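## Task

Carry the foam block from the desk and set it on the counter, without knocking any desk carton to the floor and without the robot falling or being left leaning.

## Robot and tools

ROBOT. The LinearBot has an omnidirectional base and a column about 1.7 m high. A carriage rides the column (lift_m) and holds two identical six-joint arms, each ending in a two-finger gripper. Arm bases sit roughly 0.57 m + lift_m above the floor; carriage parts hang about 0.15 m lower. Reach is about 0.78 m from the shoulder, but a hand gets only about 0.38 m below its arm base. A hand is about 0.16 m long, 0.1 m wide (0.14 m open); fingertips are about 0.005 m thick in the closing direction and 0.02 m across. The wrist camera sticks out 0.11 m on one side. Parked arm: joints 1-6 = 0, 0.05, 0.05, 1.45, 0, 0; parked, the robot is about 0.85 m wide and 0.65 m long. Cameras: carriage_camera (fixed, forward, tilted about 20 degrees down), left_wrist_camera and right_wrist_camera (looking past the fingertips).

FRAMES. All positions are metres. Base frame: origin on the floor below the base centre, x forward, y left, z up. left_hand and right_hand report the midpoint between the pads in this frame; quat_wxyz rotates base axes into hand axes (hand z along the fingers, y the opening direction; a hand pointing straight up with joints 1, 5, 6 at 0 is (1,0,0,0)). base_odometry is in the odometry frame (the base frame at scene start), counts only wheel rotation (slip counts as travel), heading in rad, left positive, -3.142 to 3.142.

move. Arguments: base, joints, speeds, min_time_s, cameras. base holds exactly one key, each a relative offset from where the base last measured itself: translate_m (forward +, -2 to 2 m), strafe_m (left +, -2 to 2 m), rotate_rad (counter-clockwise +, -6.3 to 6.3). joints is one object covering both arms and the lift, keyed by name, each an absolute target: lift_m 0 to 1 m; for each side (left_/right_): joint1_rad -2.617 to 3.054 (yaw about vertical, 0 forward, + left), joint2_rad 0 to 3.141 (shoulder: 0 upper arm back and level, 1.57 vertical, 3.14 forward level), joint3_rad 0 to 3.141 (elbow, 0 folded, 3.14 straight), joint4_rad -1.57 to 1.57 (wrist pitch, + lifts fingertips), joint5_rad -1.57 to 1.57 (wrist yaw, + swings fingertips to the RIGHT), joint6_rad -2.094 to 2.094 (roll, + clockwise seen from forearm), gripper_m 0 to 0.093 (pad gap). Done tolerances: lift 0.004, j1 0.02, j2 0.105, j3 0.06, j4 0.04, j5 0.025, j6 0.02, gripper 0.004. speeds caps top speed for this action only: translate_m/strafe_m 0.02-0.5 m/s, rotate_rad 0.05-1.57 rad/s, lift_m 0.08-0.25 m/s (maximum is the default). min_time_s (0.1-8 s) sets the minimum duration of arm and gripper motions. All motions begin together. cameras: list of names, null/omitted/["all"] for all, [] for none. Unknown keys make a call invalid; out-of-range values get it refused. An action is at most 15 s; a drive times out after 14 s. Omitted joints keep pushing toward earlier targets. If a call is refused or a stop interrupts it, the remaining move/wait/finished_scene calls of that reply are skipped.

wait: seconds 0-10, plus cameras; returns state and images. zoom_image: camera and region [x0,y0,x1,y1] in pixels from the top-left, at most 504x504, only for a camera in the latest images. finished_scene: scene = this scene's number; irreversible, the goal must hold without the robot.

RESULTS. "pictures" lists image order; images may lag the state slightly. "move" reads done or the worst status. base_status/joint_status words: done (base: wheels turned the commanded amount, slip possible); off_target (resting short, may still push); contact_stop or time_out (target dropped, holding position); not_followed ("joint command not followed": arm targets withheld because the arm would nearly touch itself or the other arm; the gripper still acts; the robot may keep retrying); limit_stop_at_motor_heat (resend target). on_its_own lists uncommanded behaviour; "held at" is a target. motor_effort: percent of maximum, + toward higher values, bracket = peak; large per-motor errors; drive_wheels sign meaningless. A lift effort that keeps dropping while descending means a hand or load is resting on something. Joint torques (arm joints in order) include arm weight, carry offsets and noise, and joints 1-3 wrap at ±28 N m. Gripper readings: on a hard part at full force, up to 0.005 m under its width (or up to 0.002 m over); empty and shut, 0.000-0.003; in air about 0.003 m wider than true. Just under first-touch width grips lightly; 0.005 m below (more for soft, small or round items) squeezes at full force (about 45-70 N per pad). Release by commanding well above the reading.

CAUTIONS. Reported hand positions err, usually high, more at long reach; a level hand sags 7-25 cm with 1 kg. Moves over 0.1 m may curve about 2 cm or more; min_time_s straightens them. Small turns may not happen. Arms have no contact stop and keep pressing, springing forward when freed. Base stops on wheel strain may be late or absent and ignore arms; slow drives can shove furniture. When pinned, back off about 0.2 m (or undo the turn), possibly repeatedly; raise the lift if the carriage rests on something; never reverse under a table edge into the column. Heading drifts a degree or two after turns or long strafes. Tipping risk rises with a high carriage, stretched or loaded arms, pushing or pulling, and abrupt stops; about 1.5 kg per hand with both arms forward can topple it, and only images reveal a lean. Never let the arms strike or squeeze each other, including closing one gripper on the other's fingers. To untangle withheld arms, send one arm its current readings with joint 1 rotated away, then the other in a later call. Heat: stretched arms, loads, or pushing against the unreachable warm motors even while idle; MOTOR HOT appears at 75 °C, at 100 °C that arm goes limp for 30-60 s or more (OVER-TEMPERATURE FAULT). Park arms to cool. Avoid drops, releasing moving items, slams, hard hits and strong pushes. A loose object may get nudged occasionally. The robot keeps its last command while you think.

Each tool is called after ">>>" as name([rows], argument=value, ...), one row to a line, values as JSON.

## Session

>>> move(joints={"lift_m": 0.7}, cameras=["carriage_camera"])

>>> move(base={"rotate_rad": 1.57}, cameras=["carriage_camera"])

>>> move(base={"rotate_rad": 1.57}, cameras=["carriage_camera"])

Scene clock: 2.13 s.
Joint torques (N m): left_arm=[0.59 4.25 6.01 -0.22 -0.09 -0.06] | right_arm=[-0.01 4.48 6.97 -0.29 0 -0.12]
move: done
base_odometry: x=+0.000 y=+0.000 heading=+0.000
base_status: not commanded
joint_positions: lift_m=+0.700 left_joint1_rad=-0.005 left_joint2_rad=+0.047 left_joint3_rad=+0.038 left_joint4_rad=+1.447 left_joint5_rad=-0.039 left_joint6_rad=-0.008 left_gripper_m=+0.09396 right_joint1_rad=+0.004 right_joint2_rad=+0.041 right_joint3_rad=+0.059 right_joint4_rad=+1.485 right_joint5_rad=-0.003 right_joint6_rad=+0.011 right_gripper_m=+0.09396
joint_status: all done
motor_effort: lift_m=+31(38) drive_wheels=-1(4)
left_hand: x=+0.2672 y=+0.3155 z=+1.6818 quat_wxyz=(+0.998, -0.020, +0.066, -0.006) (m; base frame)
right_hand: x=+0.2494 y=-0.3084 z=+1.6884 quat_wxyz=(+0.999, -0.001, +0.034, +0.008) (m; base frame)
pictures: carriage_camera
Images, in order (width x height): carriage_camera 504x504.

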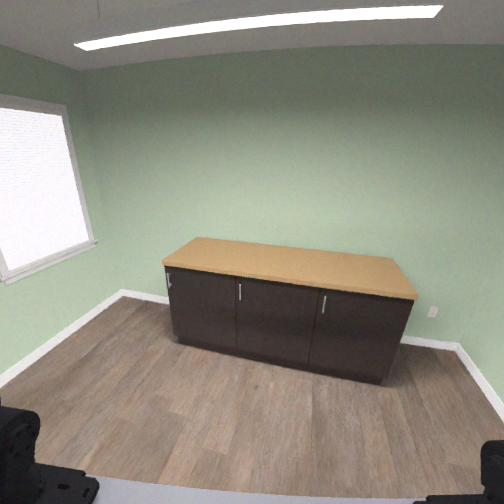

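Scene clock: 5.23 s.
Joint torques (N m): left_arm=[0.49 4.22 6.01 -0.22 -0.09 -0.03] | right_arm=[-0.02 4.52 6.98 -0.28 0.01 -0.12]
move: done
base_odometry: x=+0.000 y=+0.000 heading=+1.569
base_status: done
joint_positions: lift_m=+0.700 left_joint1_rad=-0.005 left_joint2_rad=+0.047 left_joint3_rad=+0.038 left_joint4_rad=+1.447 left_joint5_rad=-0.039 left_joint6_rad=-0.008 left_gripper_m=+0.09397 right_joint1_rad=+0.004 right_joint2_rad=+0.041 right_joint3_rad=+0.059 right_joint4_rad=+1.485 right_joint5_rad=-0.003 right_joint6_rad=+0.011 right_gripper_m=+0.09397
joint_status: not commanded
motor_effort: lift_m=+31(31) drive_wheels=+6(16)
left_hand: x=+0.2672 y=+0.3155 z=+1.6818 quat_wxyz=(+0.998, -0.020, +0.066, -0.006) (m; base frame)
right_hand: x=+0.2494 y=-0.3084 z=+1.6884 quat_wxyz=(+0.999, -0.001, +0.034, +0.008) (m; base frame)
pictures: carriage_camera
Images, in order (width x height): carriage_camera 504x504.

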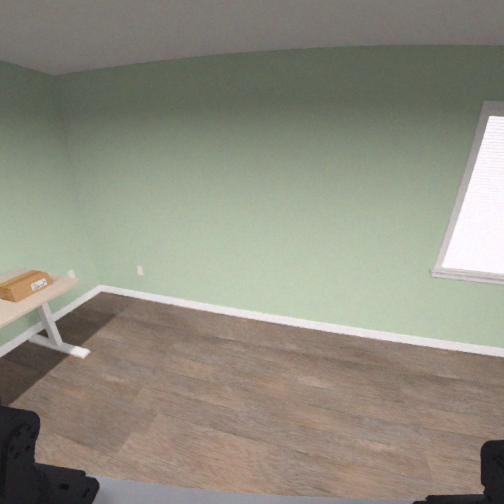

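Scene clock: 8.33 s.
Joint torques (N m): left_arm=[0.77 4.21 6.04 -0.21 -0.1 -0.05] | right_arm=[-0.02 4.51 7.01 -0.29 0 -0.12]
move: done
base_odometry: x=+0.000 y=+0.000 heading=+3.139
base_status: done
joint_positions: lift_m=+0.700 left_joint1_rad=-0.005 left_joint2_rad=+0.047 left_joint3_rad=+0.038 left_joint4_rad=+1.446 left_joint5_rad=-0.039 left_joint6_rad=-0.008 left_gripper_m=+0.09398 right_joint1_rad=+0.004 right_joint2_rad=+0.041 right_joint3_rad=+0.059 right_joint4_rad=+1.485 right_joint5_rad=-0.003 right_joint6_rad=+0.011 right_gripper_m=+0.09398
joint_status: not commanded
motor_effort: lift_m=+31(31) drive_wheels=+7(14)
left_hand: x=+0.2673 y=+0.3155 z=+1.6818 quat_wxyz=(+0.998, -0.020, +0.067, -0.006) (m; base frame)
right_hand: x=+0.2494 y=-0.3084 z=+1.6884 quat_wxyz=(+0.999, -0.001, +0.034, +0.008) (m; base frame)
pictures: carriage_camera
Images, in order (width x height): carriage_camera 504x504.

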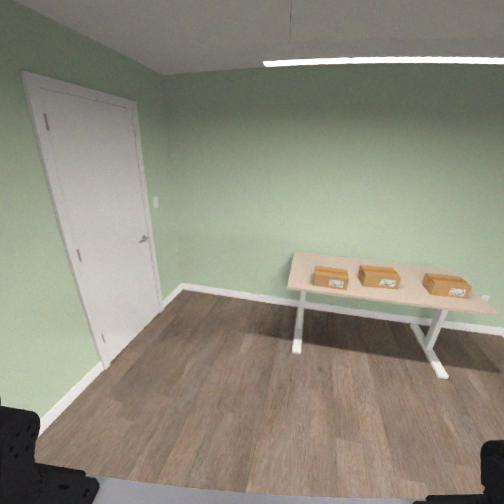

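>>> zoom_image(camera="carriage_camera", region=[270, 220, 504, 360])

>>> move(base={"rotate_rad": -0.24}, joints={"lift_m": 0.9}, cameras=["carriage_camera"])

>>> move(base={"translate_m": 0.6}, cameras=["carriage_camera"])

Scaled by 2.154 from the camera's 504x504 image, which has a finer 720x720 frame.

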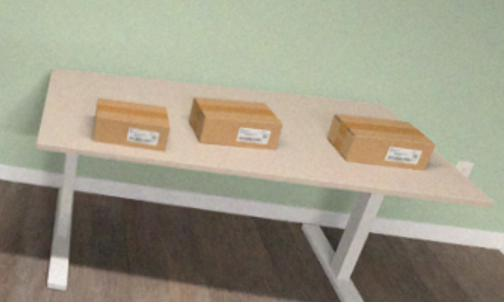

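Scene clock: 17.60 s.
Joint torques (N m): left_arm=[0.72 4.23 6 -0.21 -0.09 -0.06] | right_arm=[-0.06 4.46 6.98 -0.29 0.01 -0.11]
move: done
base_odometry: x=+0.000 y=+0.000 heading=+2.900
base_status: done
joint_positions: lift_m=+0.900 left_joint1_rad=-0.005 left_joint2_rad=+0.047 left_joint3_rad=+0.038 left_joint4_rad=+1.446 left_joint5_rad=-0.039 left_joint6_rad=-0.008 left_gripper_m=+0.09398 right_joint1_rad=+0.004 right_joint2_rad=+0.041 right_joint3_rad=+0.059 right_joint4_rad=+1.485 right_joint5_rad=-0.003 right_joint6_rad=+0.011 right_gripper_m=+0.09398
joint_status: all done
motor_effort: lift_m=+31(38) drive_wheels=-9(15)
left_hand: x=+0.2674 y=+0.3155 z=+1.8818 quat_wxyz=(+0.998, -0.020, +0.067, -0.006) (m; base frame)
right_hand: x=+0.2494 y=-0.3084 z=+1.8884 quat_wxyz=(+0.999, -0.001, +0.034, +0.008) (m; base frame)
pictures: carriage_camera
Images, in order (width x height): carriage_camera 504x504.

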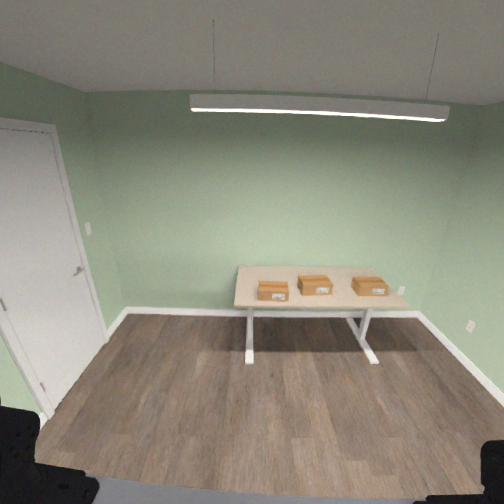

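Scene clock: 21.10 s.
Joint torques (N m): left_arm=[0.62 4.31 5.98 -0.19 -0.09 -0.05] | right_arm=[-0.03 4.45 6.99 -0.3 0 -0.12]
move: done
base_odometry: x=-0.583 y=+0.143 heading=+2.901
base_status: done
joint_positions: lift_m=+0.900 left_joint1_rad=-0.005 left_joint2_rad=+0.047 left_joint3_rad=+0.038 left_joint4_rad=+1.445 left_joint5_rad=-0.039 left_joint6_rad=-0.008 left_gripper_m=+0.09398 right_joint1_rad=+0.004 right_joint2_rad=+0.041 right_joint3_rad=+0.059 right_joint4_rad=+1.485 right_joint5_rad=-0.003 right_joint6_rad=+0.011 right_gripper_m=+0.09398
joint_status: not commanded
motor_effort: lift_m=+31(31) drive_wheels=+7(21)
left_hand: x=+0.2676 y=+0.3155 z=+1.8817 quat_wxyz=(+0.998, -0.020, +0.067, -0.006) (m; base frame)
right_hand: x=+0.2494 y=-0.3084 z=+1.8884 quat_wxyz=(+0.999, -0.001, +0.034, +0.008) (m; base frame)
pictures: carriage_camera
Images, in order (width x height): carriage_camera 504x504.

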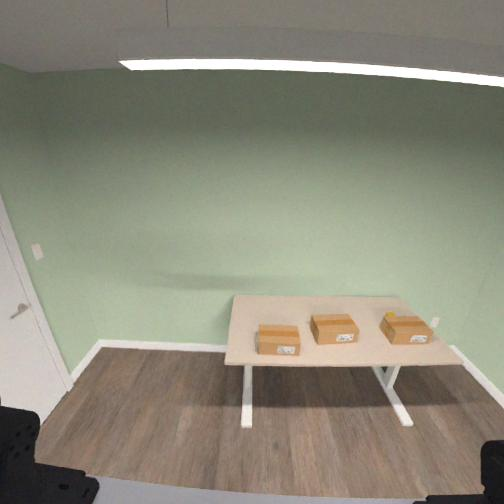

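>>> move(base={"strafe_m": -1.25}, joints={"lift_m": 0.66, "left_joint1_rad": 0.0, "left_joint2_rad": 2.938, "left_joint3_rad": 2.009, "left_joint4_rad": -0.639, "left_joint6_rad": 0.0, "left_gripper_m": 0.093}, min_time_s=2.5, cameras=["carriage_camera"])

>>> move(base={"translate_m": 0.7}, cameras=["carriage_camera", "left_wrist_camera"])

Scene clock: 60.03 s.
Joint torques (N m): left_arm=[0.87 -15.25 7.3 0.46 -0.14 0.04] | right_arm=[0.01 4.46 6.99 -0.29 0.02 -0.12]
move: done
base_odometry: x=-0.285 y=+1.357 heading=+2.901
base_status: done
joint_positions: lift_m=+0.660 left_joint1_rad=-0.004 left_joint2_rad=+2.919 left_joint3_rad=+1.991 left_joint4_rad=-0.625 left_joint5_rad=-0.040 left_joint6_rad=-0.008 left_gripper_m=+0.09309 right_joint1_rad=+0.004 right_joint2_rad=+0.041 right_joint3_rad=+0.059 right_joint4_rad=+1.485 right_joint5_rad=-0.003 right_joint6_rad=+0.011 right_gripper_m=+0.09398
joint_status: all done
motor_effort: lift_m=+27(28) drive_wheels=-5(12)
left_hand: x=+0.7096 y=+0.3141 z=+0.9807 quat_wxyz=(+0.009, -0.003, +1.000, +0.020) (m; base frame)
right_hand: x=+0.2495 y=-0.3084 z=+1.6487 quat_wxyz=(+0.999, -0.001, +0.034, +0.008) (m; base frame)
pictures: carriage_camera
Images, in order (width x height): carriage_camera 504x504.

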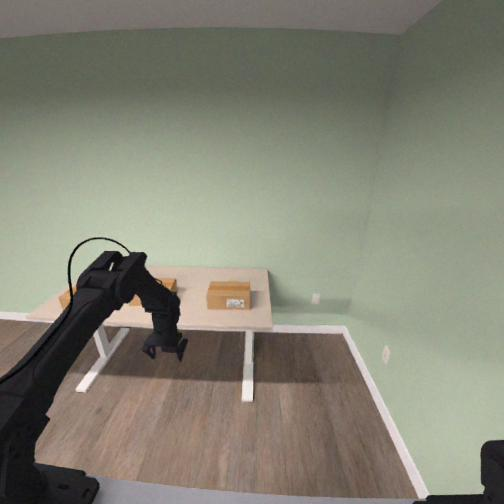

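Scene clock: 63.67 s.
Joint torques (N m): left_arm=[0.91 -15.1 7.32 0.52 -0.12 0.04] | right_arm=[0.03 4.51 6.99 -0.29 0.01 -0.13]
move: done
base_odometry: x=-0.965 y=+1.525 heading=+2.900
base_status: done
joint_positions: lift_m=+0.660 left_joint1_rad=-0.004 left_joint2_rad=+2.919 left_joint3_rad=+1.991 left_joint4_rad=-0.630 left_joint5_rad=-0.040 left_joint6_rad=-0.008 left_gripper_m=+0.09309 right_joint1_rad=+0.004 right_joint2_rad=+0.041 right_joint3_rad=+0.059 right_joint4_rad=+1.485 right_joint5_rad=-0.003 right_joint6_rad=+0.011 right_gripper_m=+0.09398
joint_status: not commanded
motor_effort: lift_m=+27(27) drive_wheels=-10(16)
left_hand: x=+0.7083 y=+0.3141 z=+0.9807 quat_wxyz=(+0.006, -0.002, +1.000, +0.020) (m; base frame)
right_hand: x=+0.2495 y=-0.3084 z=+1.6487 quat_wxyz=(+0.999, -0.001, +0.034, +0.008) (m; base frame)
pictures: carriage_camera, left_wrist_camera
Images, in order (width x height): carriage_camera 504x504, left_wrist_camera 504x504.

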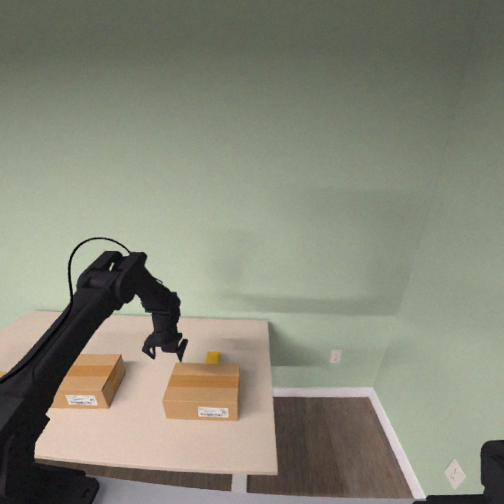

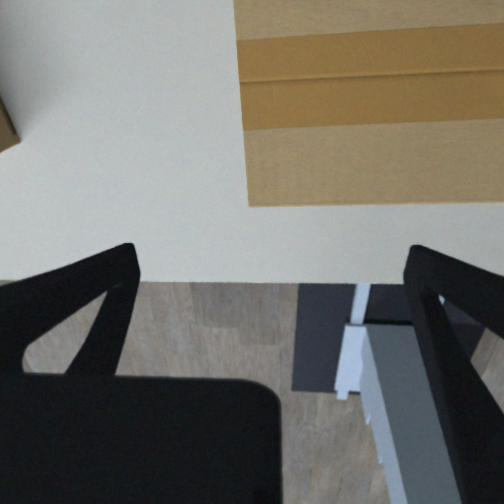

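>>> move(base={"translate_m": 0.23}, joints={"left_joint1_rad": -0.207, "left_joint2_rad": 2.963, "left_joint3_rad": 2.074, "left_joint4_rad": -0.69, "left_joint5_rad": 0.0}, speeds={"translate_m": 0.25}, cameras=["carriage_camera", "left_wrist_camera"])

Scene clock: 88.80 s.
Joint torques (N m): left_arm=[0.54 -14.84 7.6 0.46 -0.09 0.03] | right_arm=[0.02 4.48 6.95 -0.29 0 -0.11]
move: done
base_odometry: x=-1.188 y=+1.580 heading=+2.899
base_status: done
joint_positions: lift_m=+0.660 left_joint1_rad=-0.206 left_joint2_rad=+2.938 left_joint3_rad=+2.056 left_joint4_rad=-0.679 left_joint5_rad=-0.003 left_joint6_rad=-0.007 left_gripper_m=+0.09309 right_joint1_rad=+0.004 right_joint2_rad=+0.041 right_joint3_rad=+0.059 right_joint4_rad=+1.485 right_joint5_rad=-0.003 right_joint6_rad=+0.011 right_gripper_m=+0.09398
joint_status: all done
motor_effort: lift_m=+27(27) drive_wheels=-7(15)
left_hand: x=+0.7054 y=+0.2107 z=+0.9845 quat_wxyz=(+0.005, +0.099, +0.995, +0.001) (m; base frame)
right_hand: x=+0.2495 y=-0.3084 z=+1.6487 quat_wxyz=(+0.999, -0.001, +0.034, +0.008) (m; base frame)
pictures: carriage_camera, left_wrist_camera
Images, in order (width x height): carriage_camera 504x504, left_wrist_camera 504x504.

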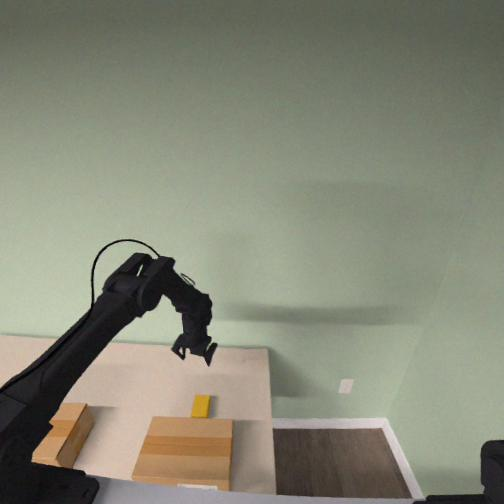

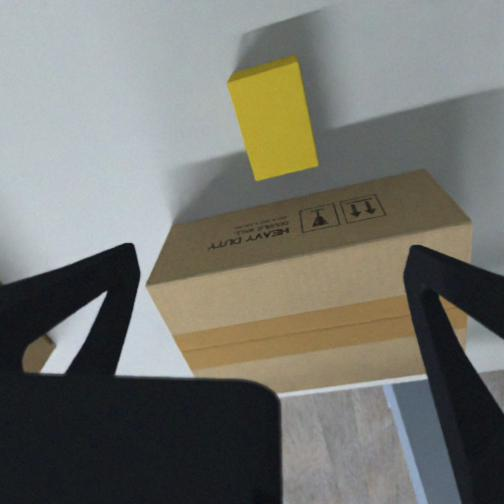

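>>> move(joints={"left_joint1_rad": -0.213, "left_joint2_rad": 2.937, "left_joint3_rad": 1.983, "left_joint4_rad": -0.641, "left_joint6_rad": -0.26, "lift_m": 0.5}, cameras=["left_wrist_camera"])

Scene clock: 118.57 s.
Joint torques (N m): left_arm=[0.13 -17.11 4.77 0.59 -0.1 -0.17] | right_arm=[0.05 4.48 7.04 -0.3 0 -0.11]
move: done
base_odometry: x=-1.188 y=+1.580 heading=+2.899
base_status: not commanded
joint_positions: lift_m=+0.500 left_joint1_rad=-0.206 left_joint2_rad=+2.938 left_joint3_rad=+1.990 left_joint4_rad=-0.649 left_joint5_rad=-0.003 left_joint6_rad=-0.251 left_gripper_m=+0.09309 right_joint1_rad=+0.004 right_joint2_rad=+0.041 right_joint3_rad=+0.059 right_joint4_rad=+1.485 right_joint5_rad=-0.003 right_joint6_rad=+0.011 right_gripper_m=+0.09398
joint_status: all done
motor_effort: lift_m=+28(29) drive_wheels=-9(9)
left_hand: x=+0.6868 y=+0.2145 z=+0.8117 quat_wxyz=(-0.012, -0.022, +1.000, +0.004) (m; base frame)
right_hand: x=+0.2495 y=-0.3084 z=+1.4886 quat_wxyz=(+0.999, -0.001, +0.034, +0.008) (m; base frame)
pictures: left_wrist_camera
Images, in order (width x height): left_wrist_camera 504x504.

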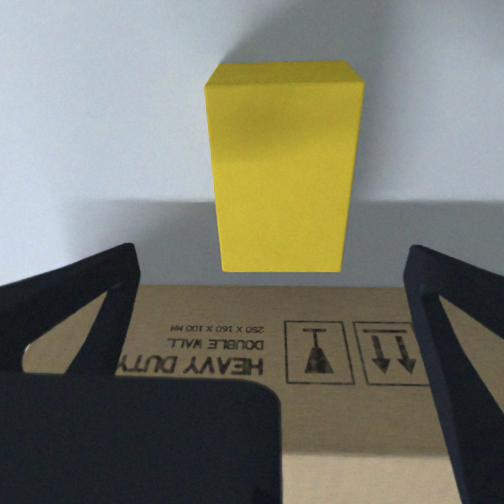

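>>> move(joints={"left_joint1_rad": -0.213, "left_joint2_rad": 2.963, "left_joint3_rad": 2.078, "left_joint4_rad": -0.7, "lift_m": 0.435}, speeds={"lift_m": 0.12}, cameras=["left_wrist_camera", "carriage_camera"])

Scene clock: 135.03 s.
Joint torques (N m): left_arm=[0.17 -15.92 7.06 0.42 -0.11 -0.16] | right_arm=[-0.01 4.49 7.04 -0.29 0 -0.12]
move: done
base_odometry: x=-1.188 y=+1.580 heading=+2.899
base_status: not commanded
joint_positions: lift_m=+0.435 left_joint1_rad=-0.208 left_joint2_rad=+2.948 left_joint3_rad=+2.065 left_joint4_rad=-0.688 left_joint5_rad=-0.003 left_joint6_rad=-0.251 left_gripper_m=+0.09309 right_joint1_rad=+0.004 right_joint2_rad=+0.041 right_joint3_rad=+0.059 right_joint4_rad=+1.485 right_joint5_rad=-0.003 right_joint6_rad=+0.011 right_gripper_m=+0.09398
joint_status: all done
motor_effort: lift_m=+28(28) drive_wheels=+4(8)
left_hand: x=+0.7032 y=+0.2104 z=+0.7566 quat_wxyz=(+0.000, -0.022, +1.000, +0.001) (m; base frame)
right_hand: x=+0.2495 y=-0.3084 z=+1.4236 quat_wxyz=(+0.999, -0.001, +0.034, +0.008) (m; base frame)
pictures: carriage_camera, left_wrist_camera
Images, in order (width x height): carriage_camera 504x504, left_wrist_camera 504x504.

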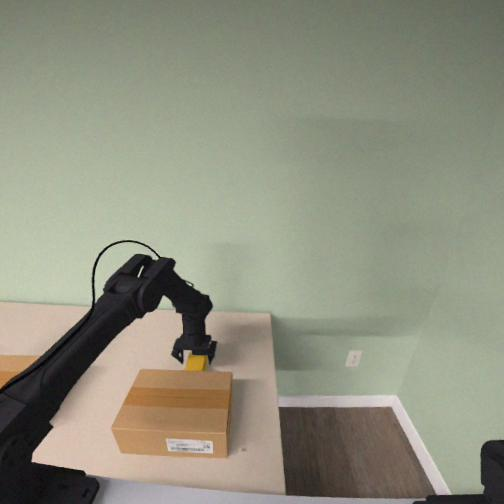

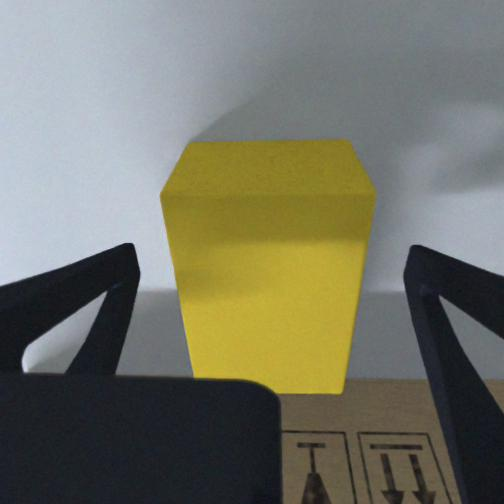

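>>> move(joints={"left_gripper_m": 0.044}, min_time_s=0.7, cameras=["left_wrist_camera"])

Scene clock: 139.80 s.
Joint torques (N m): left_arm=[0.17 -15.79 6.98 0.43 -0.11 -0.13] | right_arm=[0.01 4.49 7.02 -0.27 0 -0.11]
move: off_target
base_odometry: x=-1.188 y=+1.580 heading=+2.899
base_status: not commanded
joint_positions: lift_m=+0.435 left_joint1_rad=-0.208 left_joint2_rad=+2.948 left_joint3_rad=+2.065 left_joint4_rad=-0.688 left_joint5_rad=-0.003 left_joint6_rad=-0.252 left_gripper_m=+0.05413 right_joint1_rad=+0.004 right_joint2_rad=+0.041 right_joint3_rad=+0.059 right_joint4_rad=+1.485 right_joint5_rad=-0.003 right_joint6_rad=+0.011 right_gripper_m=+0.09398
joint_status: left_gripper_m off_target (ended at +0.05415, target +0.04400)
motor_effort: lift_m=+28(28) drive_wheels=+5(5)
left_hand: x=+0.7032 y=+0.2104 z=+0.7566 quat_wxyz=(+0.000, -0.022, +1.000, +0.001) (m; base frame)
right_hand: x=+0.2495 y=-0.3084 z=+1.4236 quat_wxyz=(+0.999, -0.001, +0.034, +0.008) (m; base frame)
pictures: left_wrist_camera
Images, in order (width x height): left_wrist_camera 504x504.

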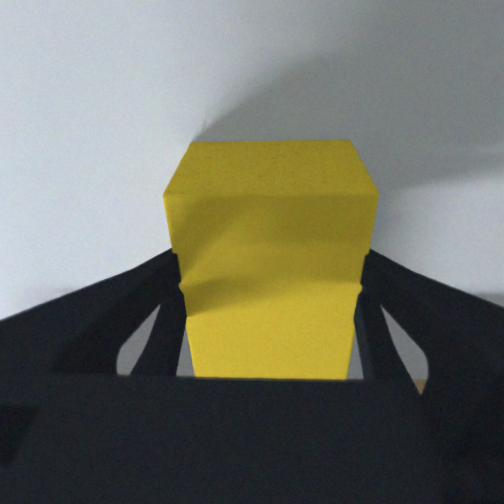

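>>> move(joints={"lift_m": 0.68}, speeds={"lift_m": 0.2}, cameras=["left_wrist_camera"])

>>> move(base={"translate_m": -0.6}, cameras=["carriage_camera"])

>>> move(base={"rotate_rad": 2.741}, cameras=["carriage_camera"])

Scene clock: 170.13 s.
Joint torques (N m): left_arm=[0.13 -16.35 6.68 0.46 -0.11 -0.14] | right_arm=[-0.01 4.51 7.02 -0.29 0 -0.12]
move: done
base_odometry: x=-1.188 y=+1.580 heading=+2.899
base_status: not commanded
joint_positions: lift_m=+0.680 left_joint1_rad=-0.208 left_joint2_rad=+2.954 left_joint3_rad=+2.067 left_joint4_rad=-0.693 left_joint5_rad=-0.003 left_joint6_rad=-0.252 left_gripper_m=+0.05413 right_joint1_rad=+0.004 right_joint2_rad=+0.041 right_joint3_rad=+0.059 right_joint4_rad=+1.485 right_joint5_rad=-0.003 right_joint6_rad=+0.011 right_gripper_m=+0.09398
joint_status: all done
motor_effort: lift_m=+30(38) drive_wheels=+5(8)
left_hand: x=+0.7006 y=+0.2109 z=+0.9990 quat_wxyz=(-0.005, -0.022, +1.000, +0.003) (m; base frame)
right_hand: x=+0.2495 y=-0.3084 z=+1.6684 quat_wxyz=(+0.999, -0.001, +0.034, +0.008) (m; base frame)
pictures: left_wrist_camera
Images, in order (width x height): left_wrist_camera 504x504.

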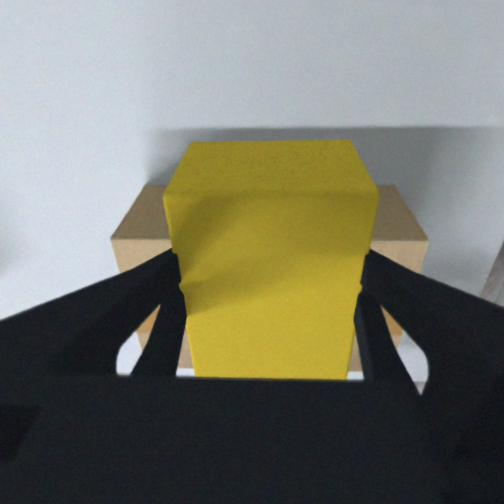

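Scene clock: 173.53 s.
Joint torques (N m): left_arm=[0.32 -16.4 6.8 0.48 -0.11 -0.15] | right_arm=[-0.02 4.49 6.99 -0.28 0 -0.13]
move: done
base_odometry: x=-0.605 y=+1.437 heading=+2.899
base_status: done
joint_positions: lift_m=+0.680 left_joint1_rad=-0.210 left_joint2_rad=+2.954 left_joint3_rad=+2.067 left_joint4_rad=-0.695 left_joint5_rad=-0.002 left_joint6_rad=-0.252 left_gripper_m=+0.05413 right_joint1_rad=+0.004 right_joint2_rad=+0.041 right_joint3_rad=+0.059 right_joint4_rad=+1.484 right_joint5_rad=-0.003 right_joint6_rad=+0.011 right_gripper_m=+0.09398
joint_status: not commanded
motor_effort: lift_m=+31(31) drive_wheels=-4(18)
left_hand: x=+0.7000 y=+0.2097 z=+0.9990 quat_wxyz=(-0.006, -0.021, +1.000, +0.002) (m; base frame)
right_hand: x=+0.2497 y=-0.3084 z=+1.6684 quat_wxyz=(+0.999, -0.001, +0.034, +0.008) (m; base frame)
pictures: carriage_camera
Images, in order (width x height): carriage_camera 504x504.

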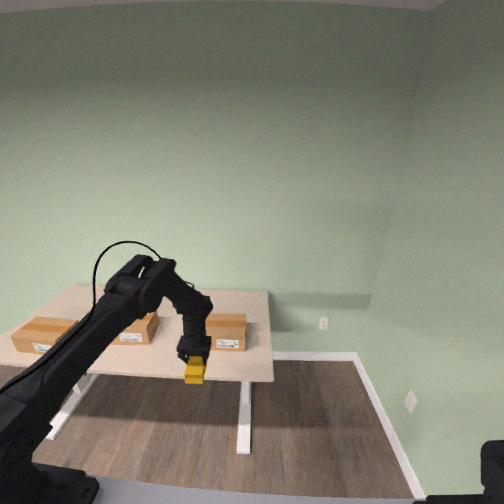

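Scene clock: 177.53 s.
Joint torques (N m): left_arm=[0.53 -16.4 6.83 0.45 -0.11 -0.15] | right_arm=[0.06 4.48 6.94 -0.27 0 -0.11]
move: done
base_odometry: x=-0.606 y=+1.436 heading=-0.643
base_status: done
joint_positions: lift_m=+0.680 left_joint1_rad=-0.210 left_joint2_rad=+2.954 left_joint3_rad=+2.067 left_joint4_rad=-0.691 left_joint5_rad=-0.003 left_joint6_rad=-0.252 left_gripper_m=+0.05412 right_joint1_rad=+0.004 right_joint2_rad=+0.041 right_joint3_rad=+0.059 right_joint4_rad=+1.484 right_joint5_rad=-0.003 right_joint6_rad=+0.011 right_gripper_m=+0.09399
joint_status: not commanded
motor_effort: lift_m=+30(31) drive_wheels=+7(19)
left_hand: x=+0.7009 y=+0.2099 z=+0.9990 quat_wxyz=(-0.004, -0.021, +1.000, +0.002) (m; base frame)
right_hand: x=+0.2498 y=-0.3084 z=+1.6684 quat_wxyz=(+0.999, -0.001, +0.034, +0.008) (m; base frame)
pictures: carriage_camera
Images, in order (width x height): carriage_camera 504x504.

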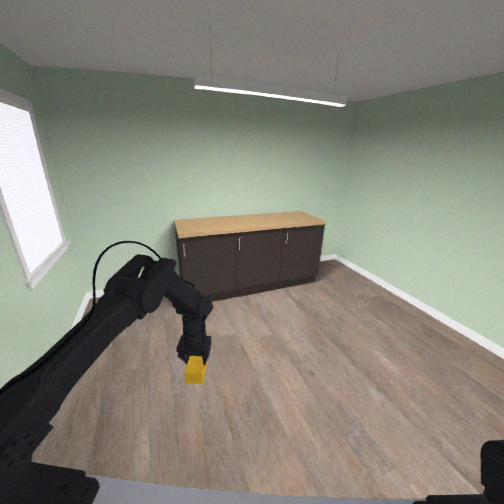

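>>> move(base={"translate_m": 1.6}, joints={"lift_m": 0.8}, cameras=[])

>>> move(base={"rotate_rad": 0.34}, cameras=["carriage_camera"])

Scene clock: 186.43 s.
Joint torques (N m): left_arm=[0.49 -16.51 6.72 0.52 -0.1 -0.14] | right_arm=[0.03 4.48 7.01 -0.3 0 -0.11]
move: done
base_odometry: x=+0.676 y=+0.479 heading=-0.642
base_status: done
joint_positions: lift_m=+0.800 left_joint1_rad=-0.212 left_joint2_rad=+2.956 left_joint3_rad=+2.067 left_joint4_rad=-0.699 left_joint5_rad=-0.002 left_joint6_rad=-0.252 left_gripper_m=+0.05412 right_joint1_rad=+0.004 right_joint2_rad=+0.041 right_joint3_rad=+0.059 right_joint4_rad=+1.485 right_joint5_rad=-0.003 right_joint6_rad=+0.011 right_gripper_m=+0.09399
joint_status: all done
motor_effort: lift_m=+30(37) drive_wheels=-12(25)
left_hand: x=+0.6982 y=+0.2093 z=+1.1183 quat_wxyz=(-0.008, -0.020, +1.000, +0.003) (m; base frame)
right_hand: x=+0.2496 y=-0.3084 z=+1.7884 quat_wxyz=(+0.999, -0.001, +0.034, +0.008) (m; base frame)
pictures: none
No camera images: "cameras" was empty.

Scene clock: 188.03 s.
Joint torques (N m): left_arm=[0.36 -16.51 6.74 0.49 -0.1 -0.14] | right_arm=[0.03 4.46 6.98 -0.28 0.02 -0.12]
move: done
base_odometry: x=+0.676 y=+0.479 heading=-0.302
base_status: done
joint_positions: lift_m=+0.800 left_joint1_rad=-0.208 left_joint2_rad=+2.956 left_joint3_rad=+2.067 left_joint4_rad=-0.698 left_joint5_rad=-0.003 left_joint6_rad=-0.252 left_gripper_m=+0.05412 right_joint1_rad=+0.004 right_joint2_rad=+0.041 right_joint3_rad=+0.059 right_joint4_rad=+1.485 right_joint5_rad=-0.003 right_joint6_rad=+0.011 right_gripper_m=+0.09399
joint_status: not commanded
motor_effort: lift_m=+30(31) drive_wheels=+11(12)
left_hand: x=+0.6990 y=+0.2111 z=+1.1183 quat_wxyz=(-0.008, -0.022, +1.000, +0.003) (m; base frame)
right_hand: x=+0.2496 y=-0.3084 z=+1.7884 quat_wxyz=(+0.999, -0.001, +0.034, +0.008) (m; base frame)
pictures: carriage_camera
Images, in order (width x height): carriage_camera 504x504.

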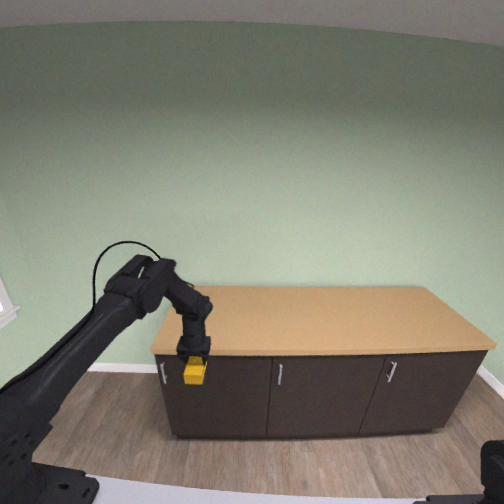

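>>> move(base={"translate_m": 0.53}, speeds={"translate_m": 0.35}, cameras=["carriage_camera"])

>>> move(joints={"lift_m": 0.65}, speeds={"lift_m": 0.15}, cameras=["carriage_camera"])

>>> move(joints={"lift_m": 0.635}, speeds={"lift_m": 0.08}, cameras=["left_wrist_camera"])

Scene clock: 200.33 s.
Joint torques (N m): left_arm=[0.42 -16.5 6.82 0.51 -0.11 -0.14] | right_arm=[-0.01 4.45 6.93 -0.28 0 -0.12]
move: done
base_odometry: x=+1.183 y=+0.322 heading=-0.301
base_status: done
joint_positions: lift_m=+0.800 left_joint1_rad=-0.211 left_joint2_rad=+2.956 left_joint3_rad=+2.067 left_joint4_rad=-0.698 left_joint5_rad=-0.002 left_joint6_rad=-0.252 left_gripper_m=+0.05412 right_joint1_rad=+0.004 right_joint2_rad=+0.041 right_joint3_rad=+0.059 right_joint4_rad=+1.485 right_joint5_rad=-0.003 right_joint6_rad=+0.011 right_gripper_m=+0.09399
joint_status: not commanded
motor_effort: lift_m=+30(31) drive_wheels=-11(22)
left_hand: x=+0.6987 y=+0.2098 z=+1.1183 quat_wxyz=(-0.008, -0.021, +1.000, +0.003) (m; base frame)
right_hand: x=+0.2495 y=-0.3084 z=+1.7884 quat_wxyz=(+0.999, -0.001, +0.034, +0.008) (m; base frame)
pictures: carriage_camera
Images, in order (width x height): carriage_camera 504x504.

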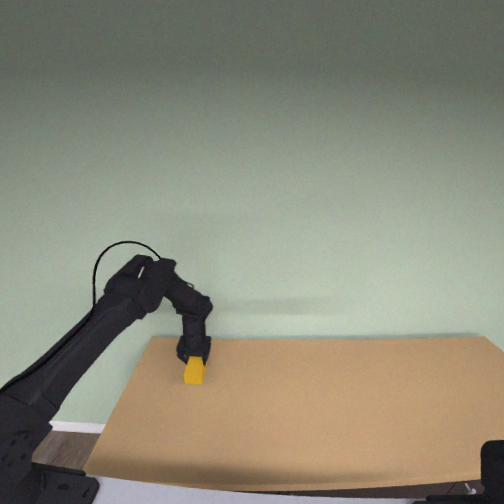

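Scene clock: 201.77 s.
Joint torques (N m): left_arm=[0.35 -16.66 6.52 0.52 -0.11 -0.15] | right_arm=[0.02 4.48 6.93 -0.3 0.01 -0.12]
move: done
base_odometry: x=+1.183 y=+0.322 heading=-0.301
base_status: not commanded
joint_positions: lift_m=+0.650 left_joint1_rad=-0.211 left_joint2_rad=+2.957 left_joint3_rad=+2.069 left_joint4_rad=-0.698 left_joint5_rad=-0.002 left_joint6_rad=-0.252 left_gripper_m=+0.05412 right_joint1_rad=+0.004 right_joint2_rad=+0.041 right_joint3_rad=+0.059 right_joint4_rad=+1.485 right_joint5_rad=-0.003 right_joint6_rad=+0.011 right_gripper_m=+0.09399
joint_status: all done
motor_effort: lift_m=+28(29) drive_wheels=-11(14)
left_hand: x=+0.6991 y=+0.2097 z=+0.9685 quat_wxyz=(-0.007, -0.021, +1.000, +0.003) (m; base frame)
right_hand: x=+0.2495 y=-0.3084 z=+1.6386 quat_wxyz=(+0.999, -0.001, +0.034, +0.008) (m; base frame)
pictures: carriage_camera
Images, in order (width x height): carriage_camera 504x504.

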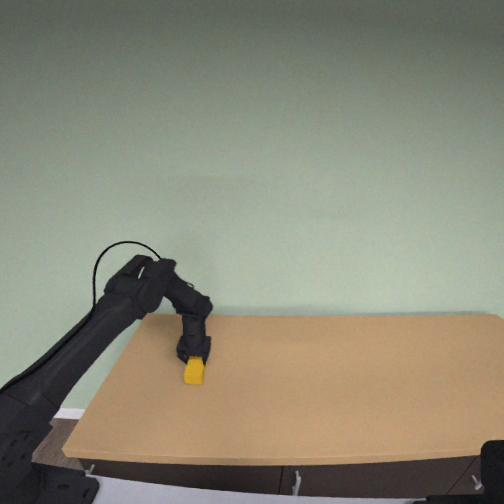

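Scene clock: 202.33 s.
Joint torques (N m): left_arm=[0.4 -16.57 6.28 0.54 -0.1 -0.14] | right_arm=[0.01 4.48 7.02 -0.29 -0.01 -0.12]
move: done
base_odometry: x=+1.183 y=+0.322 heading=-0.301
base_status: not commanded
joint_positions: lift_m=+0.635 left_joint1_rad=-0.211 left_joint2_rad=+2.958 left_joint3_rad=+2.070 left_joint4_rad=-0.698 left_joint5_rad=-0.002 left_joint6_rad=-0.252 left_gripper_m=+0.05412 right_joint1_rad=+0.004 right_joint2_rad=+0.041 right_joint3_rad=+0.059 right_joint4_rad=+1.485 right_joint5_rad=-0.003 right_joint6_rad=+0.011 right_gripper_m=+0.09399
joint_status: all done
motor_effort: lift_m=+27(28) drive_wheels=-12(12)
left_hand: x=+0.6994 y=+0.2096 z=+0.9534 quat_wxyz=(-0.007, -0.021, +1.000, +0.003) (m; base frame)
right_hand: x=+0.2495 y=-0.3084 z=+1.6237 quat_wxyz=(+0.999, -0.001, +0.034, +0.008) (m; base frame)
pictures: left_wrist_camera
Images, in order (width x height): left_wrist_camera 504x504.

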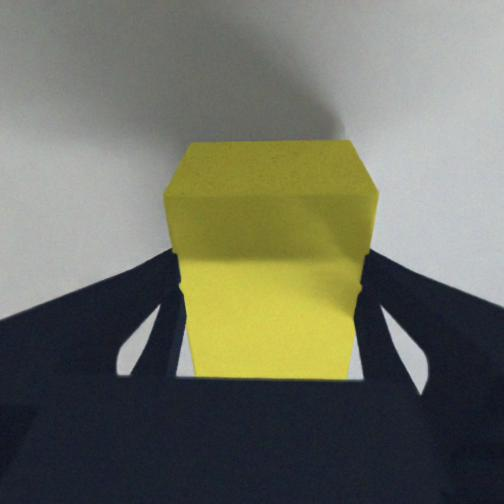

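>>> move(joints={"lift_m": 0.628}, speeds={"lift_m": 0.08}, cameras=[])

>>> move(joints={"lift_m": 0.623}, speeds={"lift_m": 0.08}, cameras=["left_wrist_camera"])

Scene clock: 206.90 s.
Joint torques (N m): left_arm=[0.42 -16.62 6.09 0.52 -0.11 -0.13] | right_arm=[0.01 4.53 7.01 -0.28 0.01 -0.12]
move: done
base_odometry: x=+1.183 y=+0.322 heading=-0.301
base_status: not commanded
joint_positions: lift_m=+0.628 left_joint1_rad=-0.211 left_joint2_rad=+2.958 left_joint3_rad=+2.073 left_joint4_rad=-0.696 left_joint5_rad=-0.002 left_joint6_rad=-0.252 left_gripper_m=+0.05413 right_joint1_rad=+0.004 right_joint2_rad=+0.041 right_joint3_rad=+0.059 right_joint4_rad=+1.485 right_joint5_rad=-0.003 right_joint6_rad=+0.011 right_gripper_m=+0.09399
joint_status: all done
motor_effort: lift_m=+27(28) drive_wheels=-12(13)
left_hand: x=+0.7009 y=+0.2093 z=+0.9470 quat_wxyz=(-0.005, -0.021, +1.000, +0.002) (m; base frame)
right_hand: x=+0.2495 y=-0.3084 z=+1.6167 quat_wxyz=(+0.999, -0.001, +0.034, +0.008) (m; base frame)
pictures: none
No camera images: "cameras" was empty.

Scene clock: 207.33 s.
Joint torques (N m): left_arm=[0.36 -16.17 5.98 0.66 -0.11 -0.15] | right_arm=[0.01 4.45 6.95 -0.3 0 -0.12]
move: done
base_odometry: x=+1.183 y=+0.322 heading=-0.301
base_status: not commanded
joint_positions: lift_m=+0.623 left_joint1_rad=-0.211 left_joint2_rad=+2.951 left_joint3_rad=+2.075 left_joint4_rad=-0.712 left_joint5_rad=-0.002 left_joint6_rad=-0.252 left_gripper_m=+0.05413 right_joint1_rad=+0.004 right_joint2_rad=+0.041 right_joint3_rad=+0.059 right_joint4_rad=+1.485 right_joint5_rad=-0.003 right_joint6_rad=+0.011 right_gripper_m=+0.09399
joint_status: all done
motor_effort: lift_m=+25(26) drive_wheels=+8(13)
left_hand: x=+0.7002 y=+0.2093 z=+0.9457 quat_wxyz=(-0.008, -0.021, +1.000, +0.003) (m; base frame)
right_hand: x=+0.2495 y=-0.3084 z=+1.6119 quat_wxyz=(+0.999, -0.001, +0.034, +0.008) (m; base frame)
pictures: left_wrist_camera
Images, in order (width x height): left_wrist_camera 504x504.

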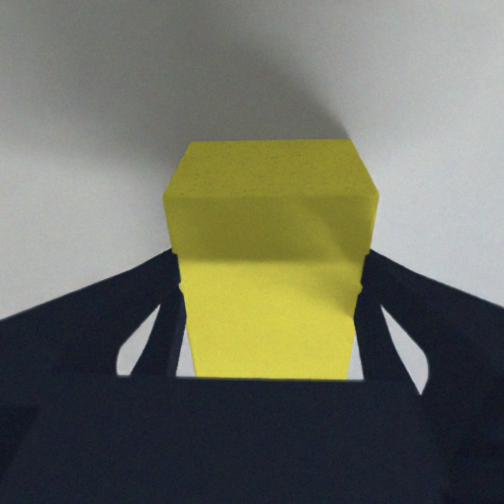

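>>> move(joints={"left_gripper_m": 0.093}, min_time_s=0.8, cameras=[])

>>> move(joints={"lift_m": 0.76}, cameras=["left_wrist_camera"])

Scene clock: 211.73 s.
Joint torques (N m): left_arm=[0.39 -16.18 5.94 0.61 -0.12 -0.13] | right_arm=[0.02 4.45 6.94 -0.29 0 -0.11]
move: done
base_odometry: x=+1.183 y=+0.322 heading=-0.301
base_status: not commanded
joint_positions: lift_m=+0.623 left_joint1_rad=-0.211 left_joint2_rad=+2.951 left_joint3_rad=+2.075 left_joint4_rad=-0.706 left_joint5_rad=-0.002 left_joint6_rad=-0.252 left_gripper_m=+0.09294 right_joint1_rad=+0.004 right_joint2_rad=+0.041 right_joint3_rad=+0.059 right_joint4_rad=+1.485 right_joint5_rad=-0.003 right_joint6_rad=+0.011 right_gripper_m=+0.09399
joint_status: all done
motor_effort: lift_m=+25(26) drive_wheels=+7(10)
left_hand: x=+0.7016 y=+0.2090 z=+0.9456 quat_wxyz=(-0.005, -0.021, +1.000, +0.002) (m; base frame)
right_hand: x=+0.2495 y=-0.3084 z=+1.6118 quat_wxyz=(+0.999, -0.001, +0.034, +0.008) (m; base frame)
pictures: none
No camera images: "cameras" was empty.

Scene clock: 212.80 s.
Joint torques (N m): left_arm=[0.36 -16.58 5.96 0.56 -0.12 -0.13] | right_arm=[0.01 4.51 6.99 -0.29 0.01 -0.12]
move: done
base_odometry: x=+1.183 y=+0.322 heading=-0.301
base_status: not commanded
joint_positions: lift_m=+0.760 left_joint1_rad=-0.211 left_joint2_rad=+2.955 left_joint3_rad=+2.075 left_joint4_rad=-0.702 left_joint5_rad=-0.002 left_joint6_rad=-0.252 left_gripper_m=+0.09294 right_joint1_rad=+0.004 right_joint2_rad=+0.041 right_joint3_rad=+0.059 right_joint4_rad=+1.485 right_joint5_rad=-0.003 right_joint6_rad=+0.011 right_gripper_m=+0.09399
joint_status: all done
motor_effort: lift_m=+30(38) drive_wheels=+9(13)
left_hand: x=+0.7013 y=+0.2091 z=+1.0804 quat_wxyz=(-0.005, -0.021, +1.000, +0.002) (m; base frame)
right_hand: x=+0.2495 y=-0.3084 z=+1.7484 quat_wxyz=(+0.999, -0.001, +0.034, +0.008) (m; base frame)
pictures: left_wrist_camera
Images, in order (width x height): left_wrist_camera 504x504.

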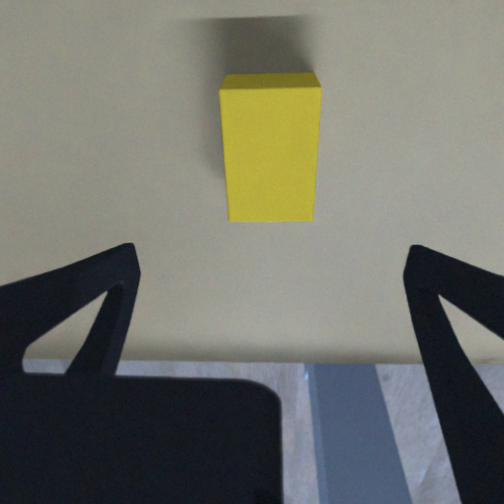

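>>> finished_scene(scene=2)

The scene is finished: the task was done.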